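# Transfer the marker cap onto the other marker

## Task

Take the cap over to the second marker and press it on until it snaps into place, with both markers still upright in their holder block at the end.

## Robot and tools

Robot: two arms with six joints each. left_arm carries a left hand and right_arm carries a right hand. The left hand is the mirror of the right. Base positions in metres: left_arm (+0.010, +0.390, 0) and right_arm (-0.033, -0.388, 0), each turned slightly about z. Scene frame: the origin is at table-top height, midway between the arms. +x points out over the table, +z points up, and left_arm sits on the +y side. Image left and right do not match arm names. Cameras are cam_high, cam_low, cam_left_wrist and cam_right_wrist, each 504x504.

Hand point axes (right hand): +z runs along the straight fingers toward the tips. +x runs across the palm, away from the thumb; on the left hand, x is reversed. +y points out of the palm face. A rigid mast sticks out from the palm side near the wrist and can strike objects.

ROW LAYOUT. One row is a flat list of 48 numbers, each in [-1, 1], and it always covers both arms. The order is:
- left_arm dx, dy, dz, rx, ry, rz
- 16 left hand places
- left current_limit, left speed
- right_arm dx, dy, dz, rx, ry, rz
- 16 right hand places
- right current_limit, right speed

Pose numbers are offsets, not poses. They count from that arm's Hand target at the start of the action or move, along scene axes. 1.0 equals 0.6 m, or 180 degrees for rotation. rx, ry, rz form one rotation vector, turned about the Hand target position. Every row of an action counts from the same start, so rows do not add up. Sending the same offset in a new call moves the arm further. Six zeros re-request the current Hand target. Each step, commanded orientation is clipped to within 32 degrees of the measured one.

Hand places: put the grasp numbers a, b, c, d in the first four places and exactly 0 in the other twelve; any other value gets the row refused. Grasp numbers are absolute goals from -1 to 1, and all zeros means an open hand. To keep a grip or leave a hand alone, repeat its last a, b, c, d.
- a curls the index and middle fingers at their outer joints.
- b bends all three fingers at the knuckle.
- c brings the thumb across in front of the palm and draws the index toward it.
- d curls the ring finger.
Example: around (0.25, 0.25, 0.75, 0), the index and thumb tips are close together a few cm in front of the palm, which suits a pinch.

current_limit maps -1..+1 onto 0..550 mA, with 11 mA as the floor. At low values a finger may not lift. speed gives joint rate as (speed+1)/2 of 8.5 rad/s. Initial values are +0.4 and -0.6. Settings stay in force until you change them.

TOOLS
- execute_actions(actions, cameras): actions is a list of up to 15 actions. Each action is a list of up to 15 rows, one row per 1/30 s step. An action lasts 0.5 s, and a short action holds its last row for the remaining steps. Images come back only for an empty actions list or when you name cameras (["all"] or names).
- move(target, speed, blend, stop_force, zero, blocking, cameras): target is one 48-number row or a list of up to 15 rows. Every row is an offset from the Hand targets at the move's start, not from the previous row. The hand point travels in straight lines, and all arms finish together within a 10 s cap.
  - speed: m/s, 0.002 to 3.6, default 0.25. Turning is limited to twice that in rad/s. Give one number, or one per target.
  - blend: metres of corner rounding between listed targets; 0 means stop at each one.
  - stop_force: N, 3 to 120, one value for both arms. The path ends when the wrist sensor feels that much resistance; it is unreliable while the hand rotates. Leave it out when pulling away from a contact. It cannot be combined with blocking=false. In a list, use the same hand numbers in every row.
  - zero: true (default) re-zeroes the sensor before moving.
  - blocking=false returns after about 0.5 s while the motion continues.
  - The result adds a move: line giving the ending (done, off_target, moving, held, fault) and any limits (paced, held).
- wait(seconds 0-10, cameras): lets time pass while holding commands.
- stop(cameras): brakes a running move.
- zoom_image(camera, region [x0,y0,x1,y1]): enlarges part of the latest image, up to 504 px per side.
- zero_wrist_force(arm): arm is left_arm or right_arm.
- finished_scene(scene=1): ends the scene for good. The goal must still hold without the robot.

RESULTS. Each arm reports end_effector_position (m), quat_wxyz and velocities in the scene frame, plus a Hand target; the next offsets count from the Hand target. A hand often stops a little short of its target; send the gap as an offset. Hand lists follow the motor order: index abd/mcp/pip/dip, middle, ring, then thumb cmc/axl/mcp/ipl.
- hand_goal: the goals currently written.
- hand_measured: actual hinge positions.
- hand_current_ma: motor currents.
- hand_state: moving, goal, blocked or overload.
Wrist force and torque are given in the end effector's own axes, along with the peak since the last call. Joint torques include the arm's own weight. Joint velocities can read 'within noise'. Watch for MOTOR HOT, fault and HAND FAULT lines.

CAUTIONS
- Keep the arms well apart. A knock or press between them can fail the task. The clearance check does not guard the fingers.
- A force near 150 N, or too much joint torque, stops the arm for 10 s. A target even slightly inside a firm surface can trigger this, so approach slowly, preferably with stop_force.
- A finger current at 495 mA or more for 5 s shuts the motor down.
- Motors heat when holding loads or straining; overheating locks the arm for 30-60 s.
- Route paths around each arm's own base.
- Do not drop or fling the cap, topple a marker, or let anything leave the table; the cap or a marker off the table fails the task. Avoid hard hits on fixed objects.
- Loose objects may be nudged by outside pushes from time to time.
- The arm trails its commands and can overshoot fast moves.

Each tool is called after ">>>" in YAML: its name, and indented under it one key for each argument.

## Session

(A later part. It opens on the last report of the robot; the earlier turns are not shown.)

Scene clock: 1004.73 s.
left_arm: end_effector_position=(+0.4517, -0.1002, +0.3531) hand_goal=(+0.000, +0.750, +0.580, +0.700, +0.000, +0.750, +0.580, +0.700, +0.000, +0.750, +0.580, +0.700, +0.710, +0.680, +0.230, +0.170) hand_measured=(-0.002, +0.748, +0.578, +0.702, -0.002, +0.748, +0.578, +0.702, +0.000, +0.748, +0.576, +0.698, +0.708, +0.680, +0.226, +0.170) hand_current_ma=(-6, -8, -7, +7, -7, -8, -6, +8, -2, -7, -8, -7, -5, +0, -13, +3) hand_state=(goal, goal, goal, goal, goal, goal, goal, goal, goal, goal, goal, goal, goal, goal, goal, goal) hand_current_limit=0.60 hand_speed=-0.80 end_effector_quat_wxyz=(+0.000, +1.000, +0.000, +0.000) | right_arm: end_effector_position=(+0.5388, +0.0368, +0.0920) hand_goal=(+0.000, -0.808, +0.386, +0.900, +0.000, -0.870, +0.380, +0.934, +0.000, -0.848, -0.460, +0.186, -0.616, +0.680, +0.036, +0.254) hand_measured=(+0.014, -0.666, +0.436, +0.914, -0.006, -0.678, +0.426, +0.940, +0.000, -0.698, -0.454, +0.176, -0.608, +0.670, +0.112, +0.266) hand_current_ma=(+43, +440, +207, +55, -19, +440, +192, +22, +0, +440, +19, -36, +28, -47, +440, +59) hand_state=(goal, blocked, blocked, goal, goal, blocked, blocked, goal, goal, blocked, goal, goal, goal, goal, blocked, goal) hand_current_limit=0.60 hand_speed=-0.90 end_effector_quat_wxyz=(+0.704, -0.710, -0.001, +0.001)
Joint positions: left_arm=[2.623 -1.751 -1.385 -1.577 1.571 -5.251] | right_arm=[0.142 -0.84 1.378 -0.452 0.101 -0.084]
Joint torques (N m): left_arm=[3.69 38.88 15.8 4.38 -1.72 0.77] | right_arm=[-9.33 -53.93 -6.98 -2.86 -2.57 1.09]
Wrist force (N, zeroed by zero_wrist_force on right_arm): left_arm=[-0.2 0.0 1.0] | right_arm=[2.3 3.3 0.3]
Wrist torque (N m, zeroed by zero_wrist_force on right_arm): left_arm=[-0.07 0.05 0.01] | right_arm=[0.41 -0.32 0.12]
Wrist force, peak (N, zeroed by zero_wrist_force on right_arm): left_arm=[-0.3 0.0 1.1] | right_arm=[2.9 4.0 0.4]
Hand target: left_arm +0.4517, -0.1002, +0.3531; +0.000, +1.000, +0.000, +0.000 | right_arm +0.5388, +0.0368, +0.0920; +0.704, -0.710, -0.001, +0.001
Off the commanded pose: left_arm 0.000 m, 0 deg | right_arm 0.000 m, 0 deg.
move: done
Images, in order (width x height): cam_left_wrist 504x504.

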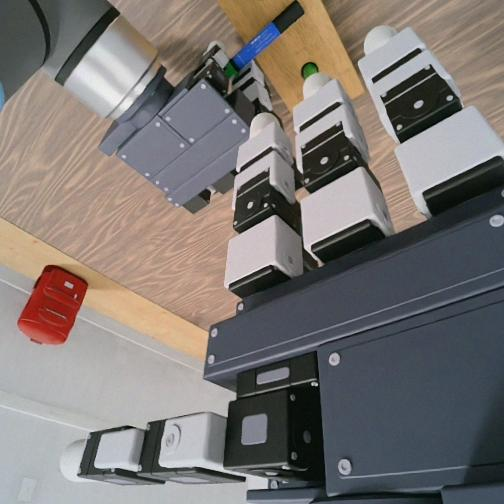

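>>> move:
  target: [0,0,0,0,0,0, 0,0,0,0,0,0,0,0,0,0,0,0,0,0,0,0,0.6,-0.8, 0,0,-0.0167,0,0,0, 0,1.0,0.78,0.65,0,0,0,0,0,0,0,0,0,0,0,0,0.6,-0.9]
  speed: 0.02
  stop_force: 3
  cameras: ["cam_left_wrist","cam_right_wrist"]

>>> zoom_image:
  camera: "cam_left_wrist"
  region: [180, 0, 340, 160]

Scene clock: 1006.77 s.
left_arm: end_effector_position=(+0.4517, -0.1002, +0.3531) hand_goal=(+0.000, +0.750, +0.580, +0.700, +0.000, +0.750, +0.580, +0.700, +0.000, +0.750, +0.580, +0.700, +0.710, +0.680, +0.230, +0.170) hand_measured=(-0.002, +0.748, +0.578, +0.702, -0.002, +0.748, +0.578, +0.702, +0.000, +0.748, +0.576, +0.698, +0.708, +0.680, +0.226, +0.170) hand_current_ma=(-6, -8, -7, +7, -7, -8, -6, +8, -2, -7, -8, -7, -5, +0, -13, +3) hand_state=(goal, goal, goal, goal, goal, goal, goal, goal, goal, goal, goal, goal, goal, goal, goal, goal) hand_current_limit=0.60 hand_speed=-0.80 end_effector_quat_wxyz=(+0.000, +1.000, +0.000, +0.000) | right_arm: end_effector_position=(+0.5388, +0.0368, +0.0819) hand_goal=(+0.000, -0.808, +0.386, +0.900, +0.000, -0.870, +0.380, +0.934, +0.000, -0.848, -0.460, +0.186, -0.616, +0.680, +0.036, +0.254) hand_measured=(+0.010, -0.668, +0.436, +0.914, -0.006, -0.678, +0.426, +0.944, +0.000, -0.698, -0.454, +0.176, -0.612, +0.670, +0.112, +0.266) hand_current_ma=(+35, +440, +207, +55, -19, +440, +192, +33, +0, +440, +19, -36, +12, -47, +440, +65) hand_state=(goal, blocked, blocked, goal, goal, blocked, blocked, goal, goal, blocked, goal, goal, goal, goal, blocked, goal) hand_current_limit=0.60 hand_speed=-0.90 end_effector_quat_wxyz=(+0.704, -0.710, -0.001, +0.001)
Joint positions: left_arm=[2.623 -1.751 -1.385 -1.577 1.571 -5.251] | right_arm=[0.142 -0.828 1.385 -0.471 0.101 -0.084]
Joint torques (N m): left_arm=[2.48 39.46 15.8 4.71 -1.68 0.49] | right_arm=[-6.75 -43.91 -6.2 -2.95 -1.79 1.26]
Wrist force (N, zeroed by zero_wrist_force on right_arm): left_arm=[0.0 -0.3 0.9] | right_arm=[2.6 3.6 0.5]
Wrist torque (N m, zeroed by zero_wrist_force on right_arm): left_arm=[-0.10 0.02 0.03] | right_arm=[0.40 -0.34 0.07]
Wrist force, peak (N, zeroed by zero_wrist_force on right_arm): left_arm=[-0.1 -0.1 1.2] | right_arm=[2.8 3.7 0.3]
Hand target: left_arm +0.4517, -0.1002, +0.3531; +0.000, +1.000, +0.000, +0.000 | right_arm +0.5388, +0.0368, +0.0820; +0.704, -0.710, -0.001, +0.001
Off the commanded pose: left_arm 0.000 m, 0 deg | right_arm 0.000 m, 0 deg.
move: done
Images, in order (width x height): cam_left_wrist 504x504, cam_right_wrist 504x504.

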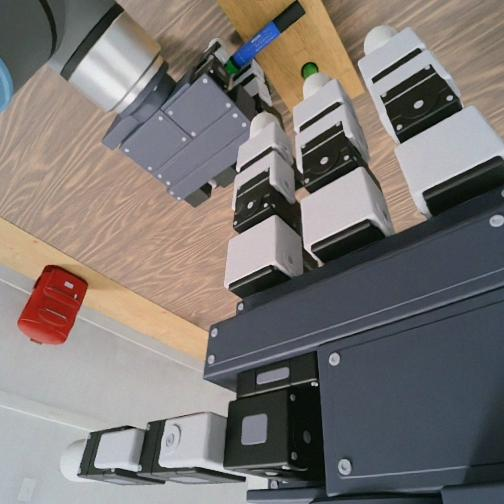

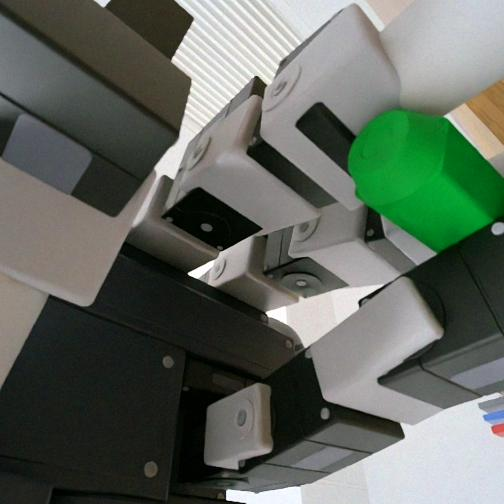

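Scaled by 3.150.

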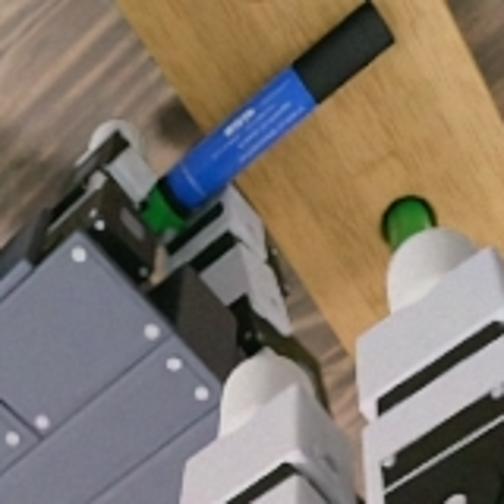

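>>> move:
  target: [0.0155,-0.0097,-0.2468,0,0,0, 0,0,0,0,0,0,0,0,0,0,0,0,0,0,0,0,0.79,-0.8, 0,0,0.0067,0,0,0, 0,1.0,0.78,0.65,0,0,0,0,0,0,0,0,0,0,0,0,0.6,-0.9]
  speed: 0.15
  cameras: ["cam_left_wrist","cam_high","cam_low"]

>>> zoom_image:
  camera: "cam_left_wrist"
  region: [180, 0, 420, 240]

Scene clock: 1009.67 s.
left_arm: end_effector_position=(+0.4545, -0.1019, +0.3024) hand_goal=(+0.000, +0.750, +0.580, +0.700, +0.000, +0.750, +0.580, +0.700, +0.000, +0.750, +0.580, +0.700, +0.710, +0.680, +0.230, +0.170) hand_measured=(-0.002, +0.748, +0.578, +0.702, -0.002, +0.748, +0.578, +0.702, +0.000, +0.748, +0.576, +0.698, +0.708, +0.680, +0.226, +0.170) hand_current_ma=(-6, -8, -7, +7, -6, -8, -6, +8, -2, -7, -8, -7, -5, +0, -16, +2) hand_state=(goal, goal, goal, goal, goal, goal, goal, goal, goal, goal, goal, goal, goal, goal, goal, goal) hand_current_limit=0.79 hand_speed=-0.80 end_effector_quat_wxyz=(-0.001, +1.000, +0.000, -0.001) | right_arm: end_effector_position=(+0.5388, +0.0368, +0.0841) hand_goal=(+0.000, -0.808, +0.386, +0.900, +0.000, -0.870, +0.380, +0.934, +0.000, -0.848, -0.460, +0.186, -0.616, +0.680, +0.036, +0.254) hand_measured=(+0.010, -0.668, +0.436, +0.914, -0.006, -0.678, +0.426, +0.944, +0.000, -0.698, -0.454, +0.176, -0.612, +0.670, +0.112, +0.266) hand_current_ma=(+35, +440, +207, +55, -19, +440, +192, +33, +0, +440, +19, -36, +12, -47, +440, +65) hand_state=(goal, blocked, blocked, goal, goal, blocked, blocked, goal, goal, blocked, goal, goal, goal, goal, blocked, goal) hand_current_limit=0.60 hand_speed=-0.90 end_effector_quat_wxyz=(+0.704, -0.710, -0.001, +0.001)
Joint positions: left_arm=[2.623 -1.767 -1.495 -1.454 1.572 -5.251] | right_arm=[0.142 -0.831 1.383 -0.467 0.101 -0.084]
Joint torques (N m): left_arm=[-1.29 39.77 32.35 0.25 0.52 -1.2] | right_arm=[-6.86 -53.95 -28.1 2.73 -1.95 -1.47]
Wrist force (N, zeroed by zero_wrist_force on right_arm): left_arm=[0.1 -0.1 0.9] | right_arm=[2.6 3.5 0.3]
Wrist torque (N m, zeroed by zero_wrist_force on right_arm): left_arm=[-0.09 -0.01 0.05] | right_arm=[0.41 -0.35 0.07]
Wrist force, peak (N, zeroed by zero_wrist_force on right_arm): left_arm=[0.2 0.1 5.5] | right_arm=[2.7 3.9 0.5]
Hand target: left_arm +0.4545, -0.1019, +0.3025; -0.001, +1.000, +0.000, -0.001 (not the last commanded pose) | right_arm +0.5388, +0.0368, +0.0841; +0.704, -0.710, -0.001, +0.001 (not the last commanded pose)
Off the commanded pose: left_arm 0.098 m, 0 deg | right_arm 0.002 m, 0 deg.
move: held (left_arm; a check stopped the path); limits=held
pose unreachable (left arm): on one or more control steps of this call, first in action 0 (counted from 0), this arm could not follow its commanded pose, so it was not sent that pose on those steps. It may still have moved: this result reports where it is.
cause: moving toward the commanded pose would bring a part of the arm too close to another arm (a part of this arm just beyond joint 6 (wrist 3) and a part of the right arm just beyond its joint 6 (wrist 3), where that arm would come to rest).
Images, in order (width x height): cam_high 504x504, cam_low 504x504, cam_left_wrist 504x504.

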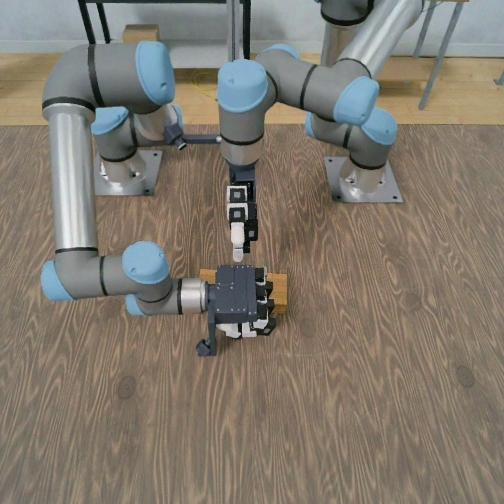

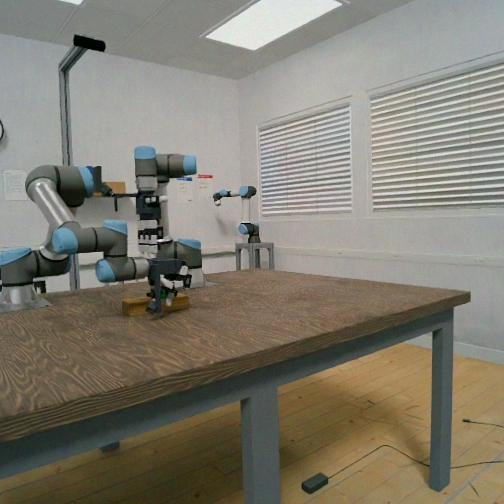

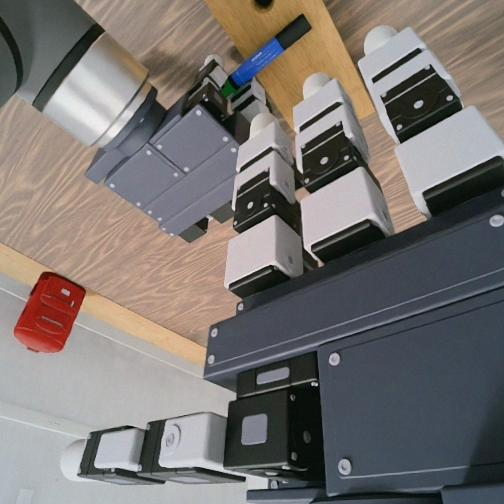

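Scaled by 2.100.

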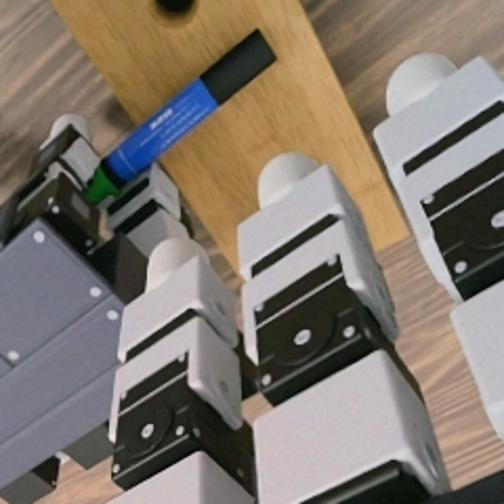

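>>> move:
  target:
    - [-0.05,0.05,0.2,0,0,0, 0,0,0,0,0,0,0,0,0,0,0,0,0,0,0,0,0.79,-0.7, 0,0,0.0033,0,0,0, 0,1.0,0.78,0.65,0,0,0,0,0,0,0,0,0,0,0,0,0.6,-0.9]
    - [-0.17,0.2,0.2,0.0745,-0.0745,-0.496, 0,0,0,0,0,0,0,0,0,0,0,0,0,0,0,0,0.79,-0.7, 0,0,0.0033,0,0,0, 0,1.0,0.78,0.65,0,0,0,0,0,0,0,0,0,0,0,0,0.6,-0.9]
  speed: 0.3
  blend: [0.03,0]

>>> move:
  target: [-0.001,-0.2,-0.1,0,0,0, -1,-0.5,0.5,-1,0,0,0,0,0,0,0,0,0,0,0,0,0.79,-0.6, 0,0,0,0,0,0, 0,1.0,0.78,0.65,0,0,0,0,0,0,0,0,0,0,0,0,0.6,-0.9]
  speed: 0.2
  cameras: ["cam_left_wrist","cam_high","cam_low"]

Scene clock: 1029.40 s.
left_arm: end_effector_position=(+0.3525, +0.0181, +0.4225) hand_goal=(+0.000, +0.750, +0.580, +0.700, +0.000, +0.750, +0.580, +0.700, +0.000, +0.750, +0.580, +0.700, +0.710, +0.680, +0.230, +0.170) hand_measured=(-0.002, +0.748, +0.578, +0.702, -0.002, +0.748, +0.578, +0.702, +0.000, +0.748, +0.576, +0.698, +0.708, +0.680, +0.226, +0.170) hand_current_ma=(-6, -8, -7, +7, -6, -8, -6, +8, -2, -7, -8, -7, -5, +0, -16, +2) hand_state=(goal, goal, goal, goal, goal, goal, goal, goal, goal, goal, goal, goal, goal, goal, goal, goal) hand_current_limit=0.79 hand_speed=-0.70 end_effector_quat_wxyz=(-0.106, +0.699, -0.699, +0.105) | right_arm: end_effector_position=(+0.5388, +0.0368, +0.0861) hand_goal=(+0.000, -0.808, +0.386, +0.900, +0.000, -0.870, +0.380, +0.934, +0.000, -0.848, -0.460, +0.186, -0.616, +0.680, +0.036, +0.254) hand_measured=(+0.010, -0.668, +0.436, +0.914, -0.006, -0.678, +0.426, +0.944, +0.000, -0.698, -0.454, +0.176, -0.612, +0.670, +0.112, +0.266) hand_current_ma=(+35, +440, +207, +55, -19, +440, +192, +33, +0, +440, +19, -36, +12, -47, +440, +65) hand_state=(goal, blocked, blocked, goal, goal, blocked, blocked, goal, goal, blocked, goal, goal, goal, goal, blocked, goal) hand_current_limit=0.60 hand_speed=-0.90 end_effector_quat_wxyz=(+0.704, -0.710, -0.001, +0.001)
Joint positions: left_arm=[2.655 -1.562 -1.443 -1.444 1.716 -3.629] | right_arm=[0.142 -0.833 1.382 -0.463 0.101 -0.084]
Joint torques (N m): left_arm=[-5.56 31.45 15.81 4.84 -1.62 1.13] | right_arm=[-9.35 -43.23 -26.98 2.69 -2.29 -1.5]
Wrist force (N, zeroed by zero_wrist_force on right_arm): left_arm=[0.2 -0.9 1.2] | right_arm=[2.2 3.8 0.4]
Wrist torque (N m, zeroed by zero_wrist_force on right_arm): left_arm=[-0.18 -0.02 -0.05] | right_arm=[0.43 -0.30 0.07]
Wrist force, peak (N, zeroed by zero_wrist_force on right_arm): left_arm=[0.6 0.5 2.5] | right_arm=[2.5 4.2 0.2]
Hand target: left_arm +0.3525, +0.0181, +0.4225; -0.106, +0.699, -0.699, +0.105 | right_arm +0.5388, +0.0368, +0.0861; +0.704, -0.710, -0.001, +0.001
Off the commanded pose: left_arm 0.000 m, 0 deg | right_arm 0.000 m, 0 deg.
move: done

Scene clock: 1030.67 s.
left_arm: end_effector_position=(+0.3518, -0.1017, +0.3626) hand_goal=(+0.000, +1.000, +1.000, +1.000, +0.000, +1.000, +1.000, +1.000, +0.000, +1.000, +1.000, +1.000, -0.240, +0.680, +0.106, +0.146) hand_measured=(-0.002, +0.984, +0.992, +0.996, -0.002, +0.984, +0.992, +0.996, +0.000, +0.986, +0.992, +0.996, -0.238, +0.680, +0.104, +0.146) hand_current_ma=(-6, -58, -27, -9, -6, -54, -23, -10, -2, -52, -27, -9, +4, +0, -7, +3) hand_state=(goal, goal, goal, goal, goal, goal, goal, goal, goal, goal, goal, goal, goal, goal, goal, goal) hand_current_limit=0.79 hand_speed=-0.60 end_effector_quat_wxyz=(-0.106, +0.699, -0.699, +0.105) | right_arm: end_effector_position=(+0.5388, +0.0368, +0.0861) hand_goal=(+0.000, -0.808, +0.386, +0.900, +0.000, -0.870, +0.380, +0.934, +0.000, -0.848, -0.460, +0.186, -0.616, +0.680, +0.036, +0.254) hand_measured=(+0.010, -0.668, +0.436, +0.914, -0.006, -0.678, +0.426, +0.944, +0.000, -0.698, -0.454, +0.176, -0.612, +0.670, +0.112, +0.266) hand_current_ma=(+35, +440, +207, +55, -19, +440, +192, +33, +0, +440, +19, -36, +12, -47, +440, +65) hand_state=(goal, blocked, blocked, goal, goal, blocked, blocked, goal, goal, blocked, goal, goal, goal, goal, blocked, goal) hand_current_limit=0.60 hand_speed=-0.90 end_effector_quat_wxyz=(+0.704, -0.710, -0.001, +0.001)
Joint positions: left_arm=[2.466 -1.771 -1.358 -1.351 1.763 -3.814] | right_arm=[0.142 -0.833 1.382 -0.463 0.101 -0.084]
Joint torques (N m): left_arm=[-6.57 18.17 34.27 4.82 1.76 -1.44] | right_arm=[-8.43 -38.84 -27.21 2.8 -2.31 -1.61]
Wrist force (N, zeroed by zero_wrist_force on right_arm): left_arm=[-0.1 -0.5 1.2] | right_arm=[2.6 3.4 0.4]
Wrist torque (N m, zeroed by zero_wrist_force on right_arm): left_arm=[-0.13 -0.02 0.02] | right_arm=[0.40 -0.34 0.09]
Wrist force, peak (N, zeroed by zero_wrist_force on right_arm): left_arm=[1.0 -0.5 1.7] | right_arm=[2.7 4.0 0.4]
Hand target: left_arm +0.3519, -0.1019, +0.3625; -0.106, +0.699, -0.699, +0.105 | right_arm +0.5388, +0.0368, +0.0861; +0.704, -0.710, -0.001, +0.001
Off the commanded pose: left_arm 0.000 m, 0 deg | right_arm 0.000 m, 0 deg.
move: done
Images, in order (width x height): cam_high 504x504, cam_low 504x504, cam_left_wrist 504x504.

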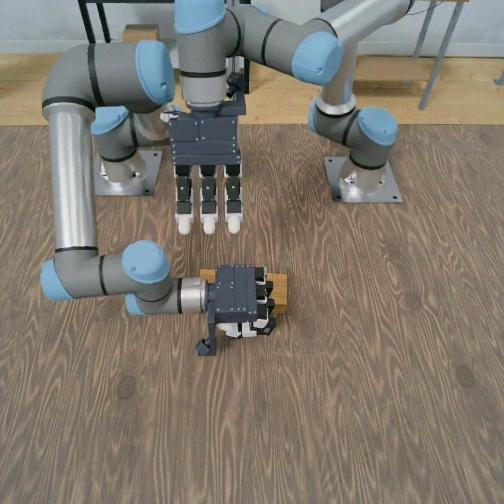

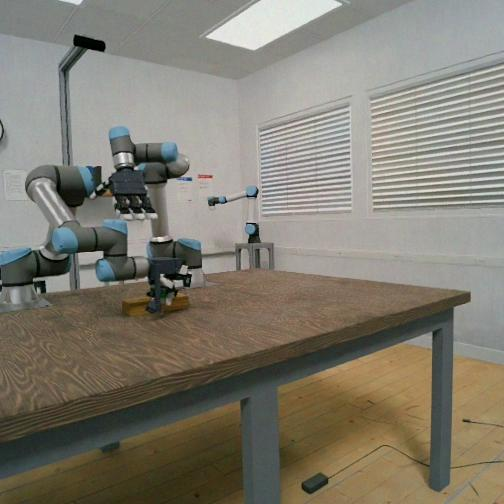

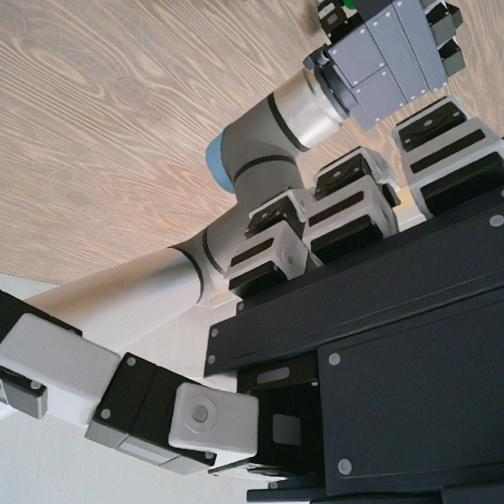

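>>> move:
  target: [-0.09,0.006,-0.2833,0,0,0, -1,-0.5,0.5,-1,0,0,0,0,0,0,0,0,0,0,0,0,0.79,-0.6, 0,0,0,0,0,0, 0,1.0,0.78,0.65,0,0,0,0,0,0,0,0,0,0,0,0,0.6,-0.9]
  speed: 0.2
  cameras: ["cam_left_wrist","cam_high","cam_low"]

>>> zoom_image:
  camera: "cam_high"
  region: [160, 170, 310, 320]

>>> zoom_image:
  camera: "cam_low"
  region: [100, 220, 220, 340]

Scene clock: 1032.77 s.
left_arm: end_effector_position=(+0.2979, -0.0983, +0.1926) hand_goal=(+0.000, +1.000, +1.000, +1.000, +0.000, +1.000, +1.000, +1.000, +0.000, +1.000, +1.000, +1.000, -0.240, +0.680, +0.106, +0.146) hand_measured=(-0.002, +0.984, +0.992, +0.996, -0.002, +0.984, +0.992, +0.996, +0.000, +0.986, +0.992, +0.996, -0.238, +0.680, +0.104, +0.146) hand_current_ma=(-6, -58, -26, -9, -6, -54, -22, -10, -2, -51, -26, -9, +3, +0, -8, +3) hand_state=(goal, goal, goal, goal, goal, goal, goal, goal, goal, goal, goal, goal, goal, goal, goal, goal) hand_current_limit=0.79 hand_speed=-0.60 end_effector_quat_wxyz=(-0.106, +0.699, -0.699, +0.105) | right_arm: end_effector_position=(+0.5388, +0.0368, +0.0861) hand_goal=(+0.000, -0.808, +0.386, +0.900, +0.000, -0.870, +0.380, +0.934, +0.000, -0.848, -0.460, +0.186, -0.616, +0.680, +0.036, +0.254) hand_measured=(+0.010, -0.668, +0.436, +0.914, -0.006, -0.678, +0.426, +0.944, +0.000, -0.698, -0.454, +0.176, -0.612, +0.670, +0.112, +0.266) hand_current_ma=(+35, +440, +207, +55, -19, +440, +192, +33, +0, +440, +19, -36, +12, -47, +440, +65) hand_state=(goal, blocked, blocked, goal, goal, blocked, blocked, goal, goal, blocked, goal, goal, goal, goal, blocked, goal) hand_current_limit=0.60 hand_speed=-0.90 end_effector_quat_wxyz=(+0.704, -0.710, -0.001, +0.001)
Joint positions: left_arm=[2.407 -1.773 -1.799 -0.92 1.776 -3.873] | right_arm=[0.142 -0.833 1.382 -0.463 0.101 -0.084]
Joint torques (N m): left_arm=[-6.29 18.66 14.5 4.73 1.96 -1.46] | right_arm=[-8.32 -35.37 -28.14 2.82 -2.45 -1.37]
Wrist force (N, zeroed by zero_wrist_force on right_arm): left_arm=[-0.3 -0.6 0.8] | right_arm=[2.5 3.8 0.2]
Wrist torque (N m, zeroed by zero_wrist_force on right_arm): left_arm=[-0.08 0.07 -0.04] | right_arm=[0.45 -0.33 0.09]
Wrist force, peak (N, zeroed by zero_wrist_force on right_arm): left_arm=[-0.3 0.4 1.6] | right_arm=[2.7 3.9 0.6]
Hand target: left_arm +0.2979, -0.0983, +0.1925; -0.106, +0.699, -0.699, +0.105 | right_arm +0.5388, +0.0368, +0.0861; +0.704, -0.710, -0.001, +0.001
Off the commanded pose: left_arm 0.000 m, 0 deg | right_arm 0.000 m, 0 deg.
move: done
Images, in order (width x height): cam_high 504x504, cam_low 504x504, cam_left_wrist 504x504.

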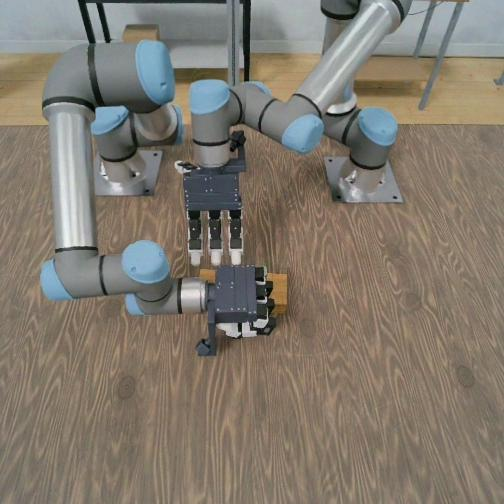

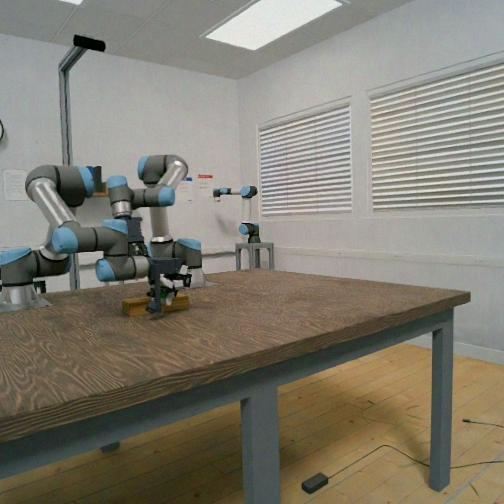

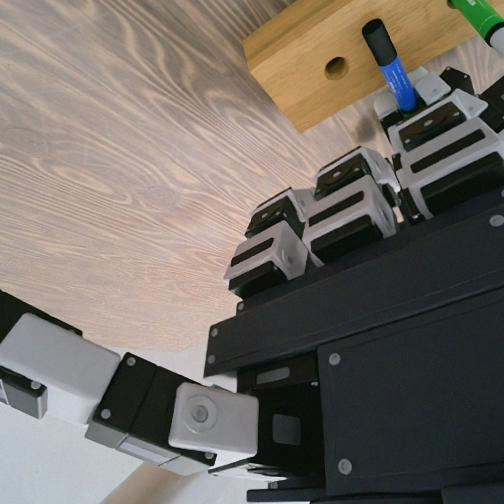

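Scaled by 3.360.

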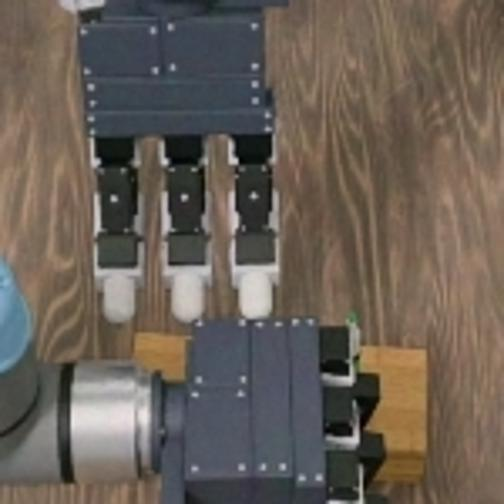

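Scaled by 4.200.

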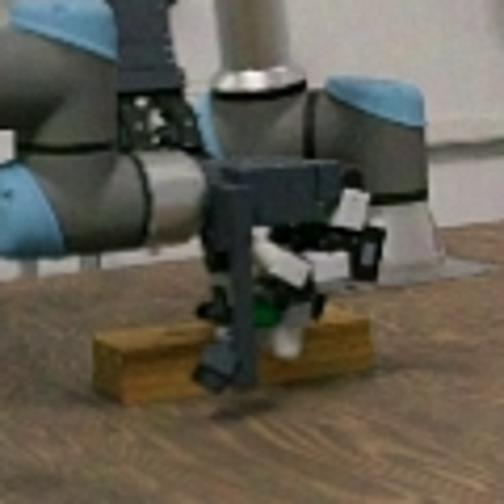

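>>> move:
  target: [0,0.015,-0.105,0,0,0, -1,-0.5,0.5,-1,0,0,0,0,0,0,0,0,0,0,0,0,0.79,-0.6, 0,0,0,0,0,0, 0,1.0,0.78,0.65,0,0,0,0,0,0,0,0,0,0,0,0,0.6,-0.9]
  speed: 0.12
  cameras: ["cam_left_wrist","cam_high","cam_right_wrist"]

>>> zoom_image:
  camera: "cam_high"
  region: [160, 190, 310, 340]

>>> zoom_image:
  camera: "cam_left_wrist"
  region: [300, 0, 504, 204]

Scene clock: 1037.73 s.
left_arm: end_effector_position=(+0.2979, -0.0893, +0.1296) hand_goal=(+0.000, +1.000, +1.000, +1.000, +0.000, +1.000, +1.000, +1.000, +0.000, +1.000, +1.000, +1.000, -0.240, +0.680, +0.106, +0.146) hand_measured=(-0.002, +0.984, +0.992, +0.996, -0.002, +0.984, +0.992, +0.996, +0.000, +0.986, +0.992, +0.996, -0.238, +0.680, +0.104, +0.146) hand_current_ma=(-6, -58, -26, -9, -6, -54, -22, -10, -2, -51, -26, -9, +3, +0, -8, +3) hand_state=(goal, goal, goal, goal, goal, goal, goal, goal, goal, goal, goal, goal, goal, goal, goal, goal) hand_current_limit=0.79 hand_speed=-0.60 end_effector_quat_wxyz=(-0.106, +0.699, -0.699, +0.105) | right_arm: end_effector_position=(+0.5388, +0.0368, +0.0861) hand_goal=(+0.000, -0.808, +0.386, +0.900, +0.000, -0.870, +0.380, +0.934, +0.000, -0.848, -0.460, +0.186, -0.616, +0.680, +0.036, +0.254) hand_measured=(+0.010, -0.668, +0.436, +0.914, -0.006, -0.678, +0.426, +0.944, +0.000, -0.698, -0.454, +0.176, -0.612, +0.670, +0.112, +0.266) hand_current_ma=(+35, +440, +207, +55, -19, +440, +192, +33, +0, +440, +19, -36, +12, -47, +440, +65) hand_state=(goal, blocked, blocked, goal, goal, blocked, blocked, goal, goal, blocked, goal, goal, goal, goal, blocked, goal) hand_current_limit=0.60 hand_speed=-0.90 end_effector_quat_wxyz=(+0.704, -0.710, -0.001, +0.001)
Joint positions: left_arm=[2.419 -1.832 -1.908 -0.749 1.773 -3.861] | right_arm=[0.142 -0.833 1.382 -0.463 0.101 -0.084]
Joint torques (N m): left_arm=[6.23 18.39 12.46 4.89 -1.46 1.27] | right_arm=[-9.51 -35.39 -27.73 2.75 -2.45 -1.52]
Wrist force (N, zeroed by zero_wrist_force on right_arm): left_arm=[-0.2 -0.3 1.1] | right_arm=[2.7 3.6 0.5]
Wrist torque (N m, zeroed by zero_wrist_force on right_arm): left_arm=[-0.10 0.11 -0.16] | right_arm=[0.41 -0.37 0.11]
Wrist force, peak (N, zeroed by zero_wrist_force on right_arm): left_arm=[-0.1 -0.3 1.7] | right_arm=[2.7 4.0 0.3]
Hand target: left_arm +0.2979, -0.0893, +0.1295; -0.106, +0.699, -0.699, +0.105 | right_arm +0.5388, +0.0368, +0.0861; +0.704, -0.710, -0.001, +0.001
Off the commanded pose: left_arm 0.000 m, 0 deg | right_arm 0.000 m, 0 deg.
move: done
Images, in order (width x height): cam_high 504x504, cam_left_wrist 504x504, cam_right_wrist 504x504.

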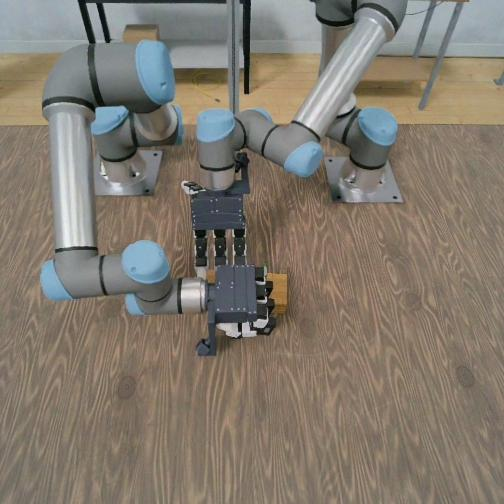

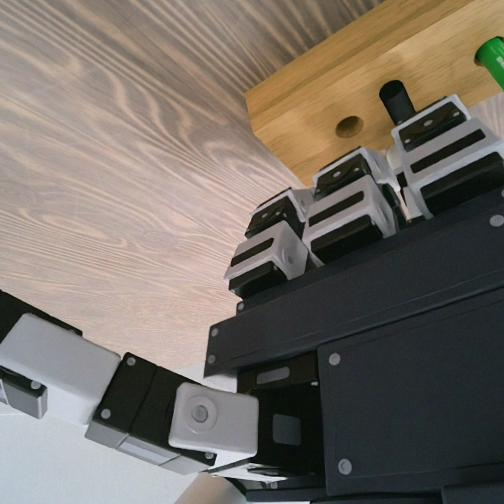

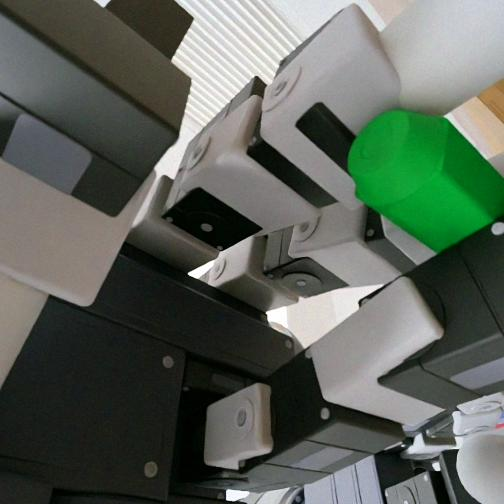

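Scaled by 3.360.

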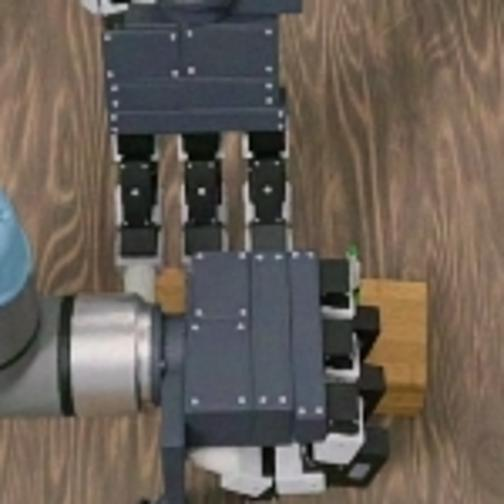

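Scaled by 2.471.

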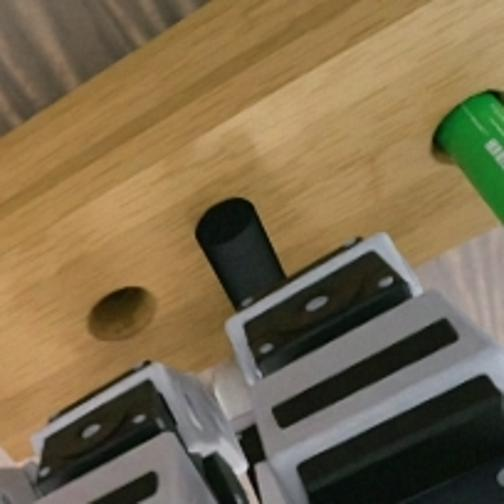

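>>> move:
  target: [0,-0.0175,0,0,0,0, -1,-0.5,0.5,-1,0,0,0,0,0,0,0,0,0,0,0,0,0.79,-0.6, 0,0,0,0,0,0, 0,1.0,0.78,0.65,0,0,0,0,0,0,0,0,0,0,0,0,0.6,-0.9]
  speed: 0.1
  cameras: ["cam_left_wrist","cam_right_wrist"]

>>> zoom_image:
  camera: "cam_left_wrist"
  region: [300, 0, 504, 204]

Scene clock: 1041.13 s.
left_arm: end_effector_position=(+0.2979, -0.0997, +0.1295) hand_goal=(+0.000, +1.000, +1.000, +1.000, +0.000, +1.000, +1.000, +1.000, +0.000, +1.000, +1.000, +1.000, -0.240, +0.680, +0.106, +0.146) hand_measured=(-0.002, +0.984, +0.992, +0.996, -0.002, +0.984, +0.992, +0.996, +0.000, +0.986, +0.992, +0.996, -0.238, +0.680, +0.104, +0.146) hand_current_ma=(-6, -58, -26, -9, -6, -54, -22, -10, -2, -51, -26, -9, +3, +0, -8, +3) hand_state=(goal, goal, goal, goal, goal, goal, goal, goal, goal, goal, goal, goal, goal, goal, goal, goal) hand_current_limit=0.79 hand_speed=-0.60 end_effector_quat_wxyz=(-0.106, +0.699, -0.699, +0.105) | right_arm: end_effector_position=(+0.5388, +0.0368, +0.0861) hand_goal=(+0.000, -0.808, +0.386, +0.900, +0.000, -0.870, +0.380, +0.934, +0.000, -0.848, -0.460, +0.186, -0.616, +0.680, +0.036, +0.254) hand_measured=(+0.010, -0.668, +0.436, +0.914, -0.006, -0.678, +0.426, +0.944, +0.000, -0.698, -0.454, +0.176, -0.612, +0.670, +0.112, +0.266) hand_current_ma=(+35, +440, +207, +55, -19, +440, +192, +33, +0, +440, +19, -36, +12, -47, +440, +65) hand_state=(goal, blocked, blocked, goal, goal, blocked, blocked, goal, goal, blocked, goal, goal, goal, goal, blocked, goal) hand_current_limit=0.60 hand_speed=-0.90 end_effector_quat_wxyz=(+0.704, -0.710, -0.001, +0.001)
Joint positions: left_arm=[2.405 -1.85 -1.883 -0.759 1.777 -3.875] | right_arm=[0.142 -0.833 1.382 -0.463 0.101 -0.084]
Joint torques (N m): left_arm=[-5.8 20.14 28.57 0.55 1.73 -1.31] | right_arm=[-8.49 -36.19 -28.03 2.79 -2.43 -1.51]
Wrist force (N, zeroed by zero_wrist_force on right_arm): left_arm=[0.0 -0.6 0.8] | right_arm=[2.5 3.9 0.4]
Wrist torque (N m, zeroed by zero_wrist_force on right_arm): left_arm=[-0.10 0.06 -0.03] | right_arm=[0.45 -0.34 0.10]
Wrist force, peak (N, zeroed by zero_wrist_force on right_arm): left_arm=[-0.5 -0.3 1.3] | right_arm=[2.6 4.0 0.3]
Hand target: left_arm +0.2979, -0.0998, +0.1295; -0.106, +0.699, -0.699, +0.105 | right_arm +0.5388, +0.0368, +0.0861; +0.704, -0.710, -0.001, +0.001
Off the commanded pose: left_arm 0.000 m, 0 deg | right_arm 0.000 m, 0 deg.
move: done
Images, in order (width x height): cam_left_wrist 504x504, cam_right_wrist 504x504.

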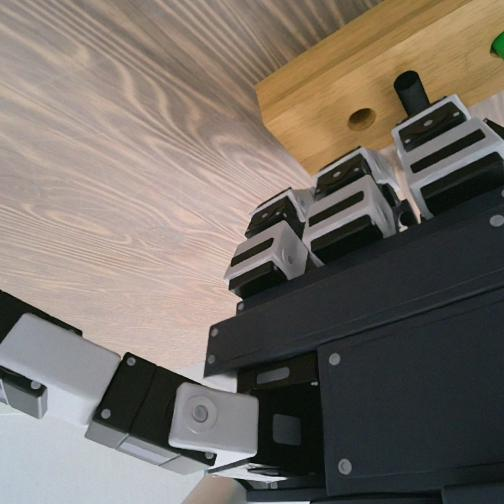

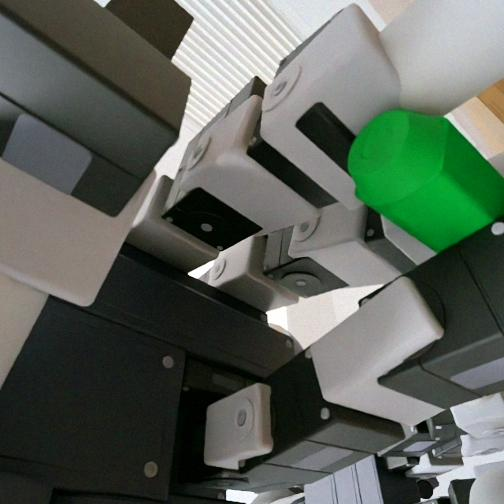

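Scaled by 2.471.

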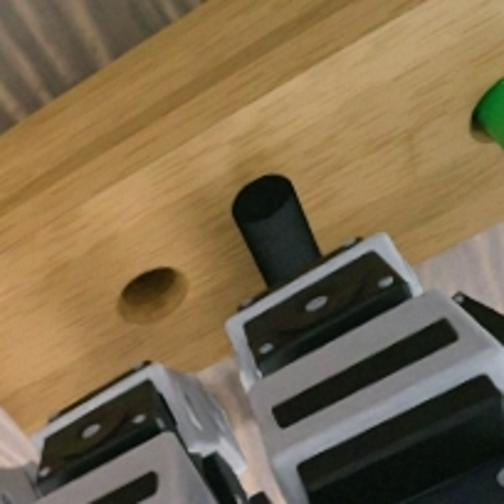

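>>> move:
  target: [0,-0.0058,-0.07,0,0,0, -1,-0.5,0.5,-1,0,0,0,0,0,0,0,0,0,0,0,0,0.79,-0.6, 0,0,0,0,0,0, 0,1.0,0.78,0.65,0,0,0,0,0,0,0,0,0,0,0,0,0.6,-0.9]
  speed: 0.03
  stop_force: 8
  cameras: ["cam_left_wrist","cam_right_wrist","cam_high"]

>>> zoom_image:
  camera: "cam_left_wrist"
  region: [300, 0, 504, 204]

Scene clock: 1046.17 s.
left_arm: end_effector_position=(+0.2979, -0.1022, +0.0997) hand_goal=(+0.000, +1.000, +1.000, +1.000, +0.000, +1.000, +1.000, +1.000, +0.000, +1.000, +1.000, +1.000, -0.240, +0.680, +0.106, +0.146) hand_measured=(-0.002, +0.984, +0.992, +0.996, -0.002, +0.986, +0.992, +0.996, +0.008, +1.000, +1.000, +1.000, -0.238, +0.680, +0.104, +0.146) hand_current_ma=(-6, -57, -25, -9, -6, -53, -22, -10, +19, +2, +1, +1, +3, +0, -8, +3) hand_state=(goal, goal, goal, goal, goal, goal, goal, goal, goal, goal, goal, goal, goal, goal, goal, goal) hand_current_limit=0.79 hand_speed=-0.60 end_effector_quat_wxyz=(-0.106, +0.699, -0.699, +0.105) | right_arm: end_effector_position=(+0.5388, +0.0368, +0.0861) hand_goal=(+0.000, -0.808, +0.386, +0.900, +0.000, -0.870, +0.380, +0.934, +0.000, -0.848, -0.460, +0.186, -0.616, +0.680, +0.036, +0.254) hand_measured=(+0.004, -0.668, +0.436, +0.914, -0.008, -0.678, +0.428, +0.948, +0.000, -0.698, -0.454, +0.176, -0.616, +0.670, +0.112, +0.268) hand_current_ma=(+11, +440, +207, +55, -22, +440, +200, +54, +0, +440, +19, -36, +1, -47, +440, +75) hand_state=(goal, blocked, blocked, goal, goal, blocked, blocked, goal, goal, blocked, goal, goal, goal, goal, blocked, goal) hand_current_limit=0.60 hand_speed=-0.90 end_effector_quat_wxyz=(+0.704, -0.710, -0.001, +0.001)
Joint positions: left_arm=[2.401 -1.898 -1.91 -0.685 1.777 -3.879] | right_arm=[0.142 -0.833 1.382 -0.463 0.101 -0.084]
Joint torques (N m): left_arm=[5.74 39.71 26.39 -0.12 -1.85 0.98] | right_arm=[-9.28 -41.94 -25.4 2.24 -2.38 -0.63]
Wrist force (N, zeroed by zero_wrist_force on right_arm): left_arm=[0.5 -2.5 -1.4] | right_arm=[2.2 4.3 0.9]
Wrist torque (N m, zeroed by zero_wrist_force on right_arm): left_arm=[0.42 -0.11 0.19] | right_arm=[0.43 -0.33 0.16]
Wrist force, peak (N, zeroed by zero_wrist_force on right_arm): left_arm=[0.6 -2.7 -10.4] | right_arm=[2.9 9.0 1.2]
Hand target: left_arm +0.2979, -0.1022, +0.0997; -0.106, +0.699, -0.699, +0.105 (not the last commanded pose) | right_arm +0.5388, +0.0368, +0.0861; +0.704, -0.710, -0.001, +0.001
Off the commanded pose: left_arm 0.012 m, 0 deg | right_arm 0.000 m, 0 deg.
move: contact (left_arm)
Images, in order (width x height): cam_high 504x504, cam_left_wrist 504x504, cam_right_wrist 504x504.

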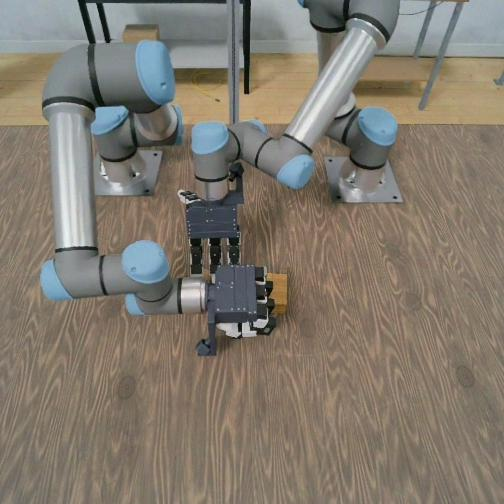

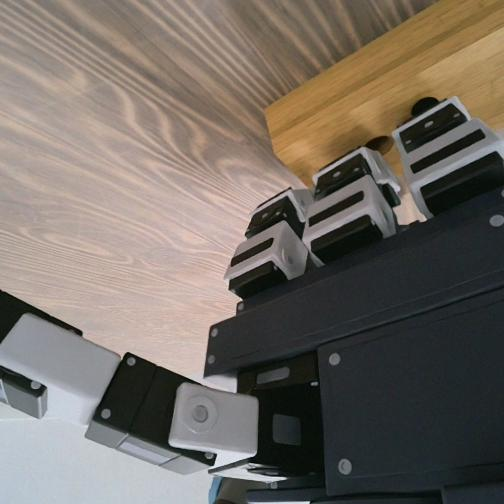

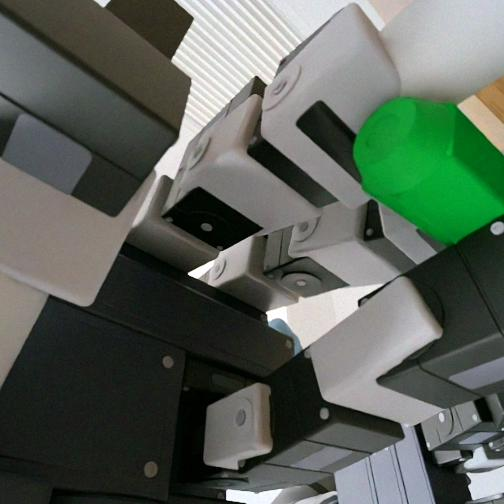

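Scaled by 2.471.

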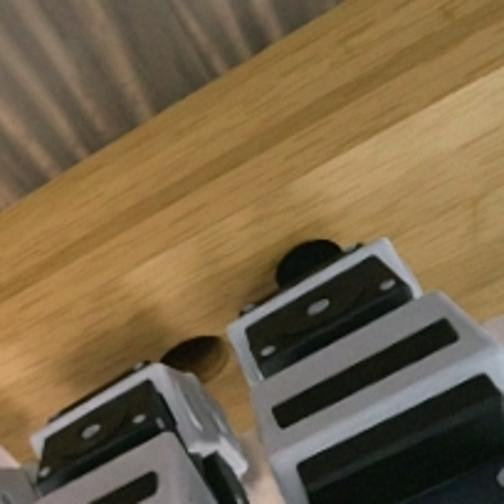

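>>> move:
  target: [0,0,-0.02,0,0,0, -1,-0.5,0.5,-1,0,0,0,0,0,0,0,0,0,0,0,0,0.79,-0.6, 0,0,0,0,0,0, 0,1.0,0.78,0.65,0,0,0,0,0,0,0,0,0,0,0,0,0.6,-0.9]
  speed: 0.008
  stop_force: 15
  cameras: ["cam_left_wrist","cam_right_wrist"]

>>> zoom_image:
  camera: "cam_left_wrist"
  region: [300, 0, 504, 204]

Scene clock: 1048.33 s.
left_arm: end_effector_position=(+0.2979, -0.1023, +0.0969) hand_goal=(+0.000, +1.000, +1.000, +1.000, +0.000, +1.000, +1.000, +1.000, +0.000, +1.000, +1.000, +1.000, -0.240, +0.680, +0.106, +0.146) hand_measured=(-0.002, +0.984, +0.992, +0.996, -0.002, +0.986, +0.992, +0.996, +0.028, +1.002, +1.002, +1.002, -0.238, +0.680, +0.104, +0.146) hand_current_ma=(-6, -57, -25, -9, -6, -53, -22, -10, +84, +8, +5, +2, +3, +0, -8, +3) hand_state=(goal, goal, goal, goal, goal, goal, goal, goal, blocked, goal, goal, goal, goal, goal, goal, goal) hand_current_limit=0.79 hand_speed=-0.60 end_effector_quat_wxyz=(-0.106, +0.699, -0.699, +0.105) | right_arm: end_effector_position=(+0.5388, +0.0368, +0.0861) hand_goal=(+0.000, -0.808, +0.386, +0.900, +0.000, -0.870, +0.380, +0.934, +0.000, -0.848, -0.460, +0.186, -0.616, +0.680, +0.036, +0.254) hand_measured=(+0.004, -0.668, +0.436, +0.914, -0.008, -0.674, +0.434, +0.952, +0.000, -0.698, -0.454, +0.176, -0.616, +0.670, +0.112, +0.270) hand_current_ma=(+11, +440, +207, +57, -22, +440, +227, +68, +0, +440, +19, -36, +1, -47, +440, +84) hand_state=(goal, blocked, blocked, goal, goal, blocked, blocked, goal, goal, blocked, goal, goal, goal, goal, blocked, goal) hand_current_limit=0.60 hand_speed=-0.90 end_effector_quat_wxyz=(+0.704, -0.710, -0.001, +0.001)
Joint positions: left_arm=[2.401 -1.903 -1.912 -0.678 1.777 -3.879] | right_arm=[0.142 -0.833 1.382 -0.463 0.101 -0.084]
Joint torques (N m): left_arm=[5.65 32.57 21.21 -2.37 -1.81 0.85] | right_arm=[-8.76 -53.8 -24.73 0.75 -2.51 0.67]
Wrist force (N, zeroed by zero_wrist_force on right_arm): left_arm=[1.7 -6.1 -12.3] | right_arm=[2.6 8.9 0.6]
Wrist torque (N m, zeroed by zero_wrist_force on right_arm): left_arm=[2.32 -0.78 0.59] | right_arm=[0.80 -0.38 0.15]
Wrist force, peak (N, zeroed by zero_wrist_force on right_arm): left_arm=[1.9 -4.2 -16.5] | right_arm=[3.2 10.9 1.0]
Hand target: left_arm +0.2979, -0.1023, +0.0969; -0.106, +0.699, -0.699, +0.105 (not the last commanded pose) | right_arm +0.5388, +0.0368, +0.0861; +0.704, -0.710, -0.001, +0.001
Off the commanded pose: left_arm 0.009 m, 0 deg | right_arm 0.000 m, 0 deg.
move: contact (left_arm)
Images, in order (width x height): cam_left_wrist 504x504, cam_right_wrist 504x504.

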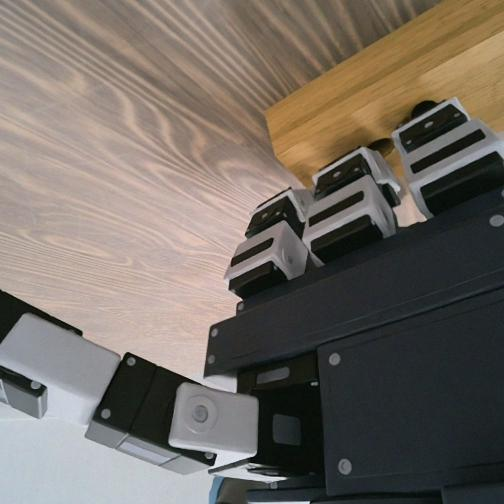

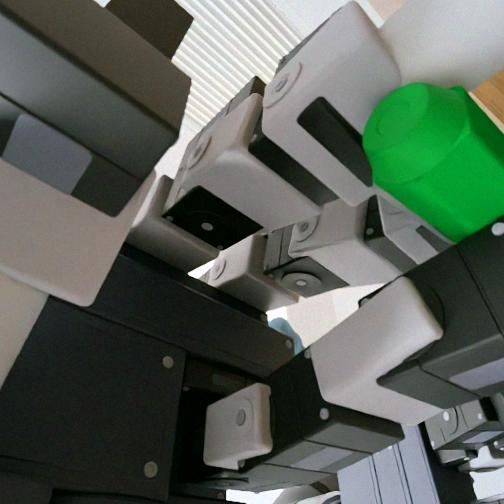

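Scaled by 2.471.

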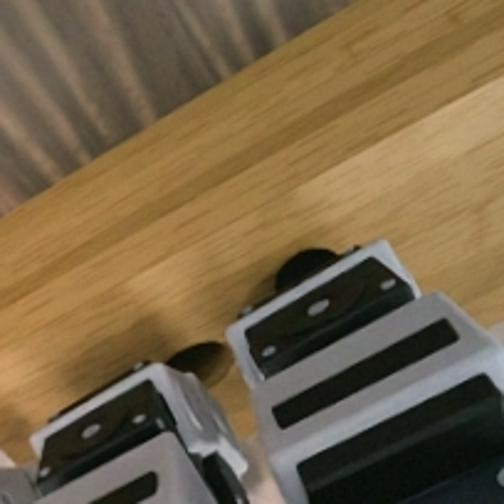

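>>> move:
  target: [0,0,0,0,0,0, -1,-0.5,0.5,-1,0,0,0,0,0,0,0,0,0,0,0,0,0.79,-0.6, 0,0,-0.0083,0,0,0, 0,1.0,0.78,0.65,0,0,0,0,0,0,0,0,0,0,0,0,0.6,-0.9]
  speed: 0.02
  cameras: ["cam_right_wrist"]

Scene clock: 1049.67 s.
left_arm: end_effector_position=(+0.2979, -0.1023, +0.0969) hand_goal=(+0.000, +1.000, +1.000, +1.000, +0.000, +1.000, +1.000, +1.000, +0.000, +1.000, +1.000, +1.000, -0.240, +0.680, +0.106, +0.146) hand_measured=(-0.002, +0.984, +0.992, +0.996, -0.002, +0.986, +0.992, +0.996, +0.010, +1.002, +1.000, +1.000, -0.238, +0.680, +0.104, +0.146) hand_current_ma=(-6, -57, -25, -9, -6, -53, -22, -10, +26, +3, +2, +1, +3, +0, -8, +3) hand_state=(goal, goal, goal, goal, goal, goal, goal, goal, goal, goal, goal, goal, goal, goal, goal, goal) hand_current_limit=0.79 hand_speed=-0.60 end_effector_quat_wxyz=(-0.106, +0.699, -0.699, +0.105) | right_arm: end_effector_position=(+0.5388, +0.0368, +0.0812) hand_goal=(+0.000, -0.808, +0.386, +0.900, +0.000, -0.870, +0.380, +0.934, +0.000, -0.848, -0.460, +0.186, -0.616, +0.680, +0.036, +0.254) hand_measured=(+0.006, -0.668, +0.436, +0.914, -0.008, -0.674, +0.434, +0.952, +0.000, -0.698, -0.454, +0.176, -0.614, +0.670, +0.112, +0.270) hand_current_ma=(+17, +440, +207, +57, -22, +440, +227, +68, +0, +440, +19, -36, +5, -47, +440, +84) hand_state=(goal, blocked, blocked, goal, goal, blocked, blocked, goal, goal, blocked, goal, goal, goal, goal, blocked, goal) hand_current_limit=0.60 hand_speed=-0.90 end_effector_quat_wxyz=(+0.704, -0.710, -0.001, +0.001)
Joint positions: left_arm=[2.401 -1.903 -1.912 -0.678 1.777 -3.879] | right_arm=[0.142 -0.827 1.385 -0.472 0.101 -0.085]
Joint torques (N m): left_arm=[4.66 32.74 20.43 0.66 -1.79 0.69] | right_arm=[-7.49 -35.72 -7.61 -2.72 -2.16 1.29]
Wrist force (N, zeroed by zero_wrist_force on right_arm): left_arm=[0.3 -4.5 -3.0] | right_arm=[1.7 4.5 0.8]
Wrist torque (N m, zeroed by zero_wrist_force on right_arm): left_arm=[0.76 -0.24 0.27] | right_arm=[0.49 -0.25 0.23]
Wrist force, peak (N, zeroed by zero_wrist_force on right_arm): left_arm=[1.8 -6.3 -12.8] | right_arm=[2.6 9.3 0.7]
Hand target: left_arm +0.2979, -0.1023, +0.0969; -0.106, +0.699, -0.699, +0.105 | right_arm +0.5388, +0.0368, +0.0811; +0.704, -0.710, -0.001, +0.001
Off the commanded pose: left_arm 0.000 m, 0 deg | right_arm 0.000 m, 0 deg.
move: done
Images, in order (width x height): cam_right_wrist 504x504.

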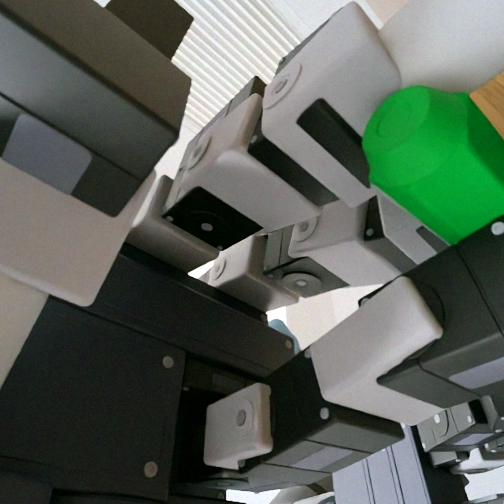

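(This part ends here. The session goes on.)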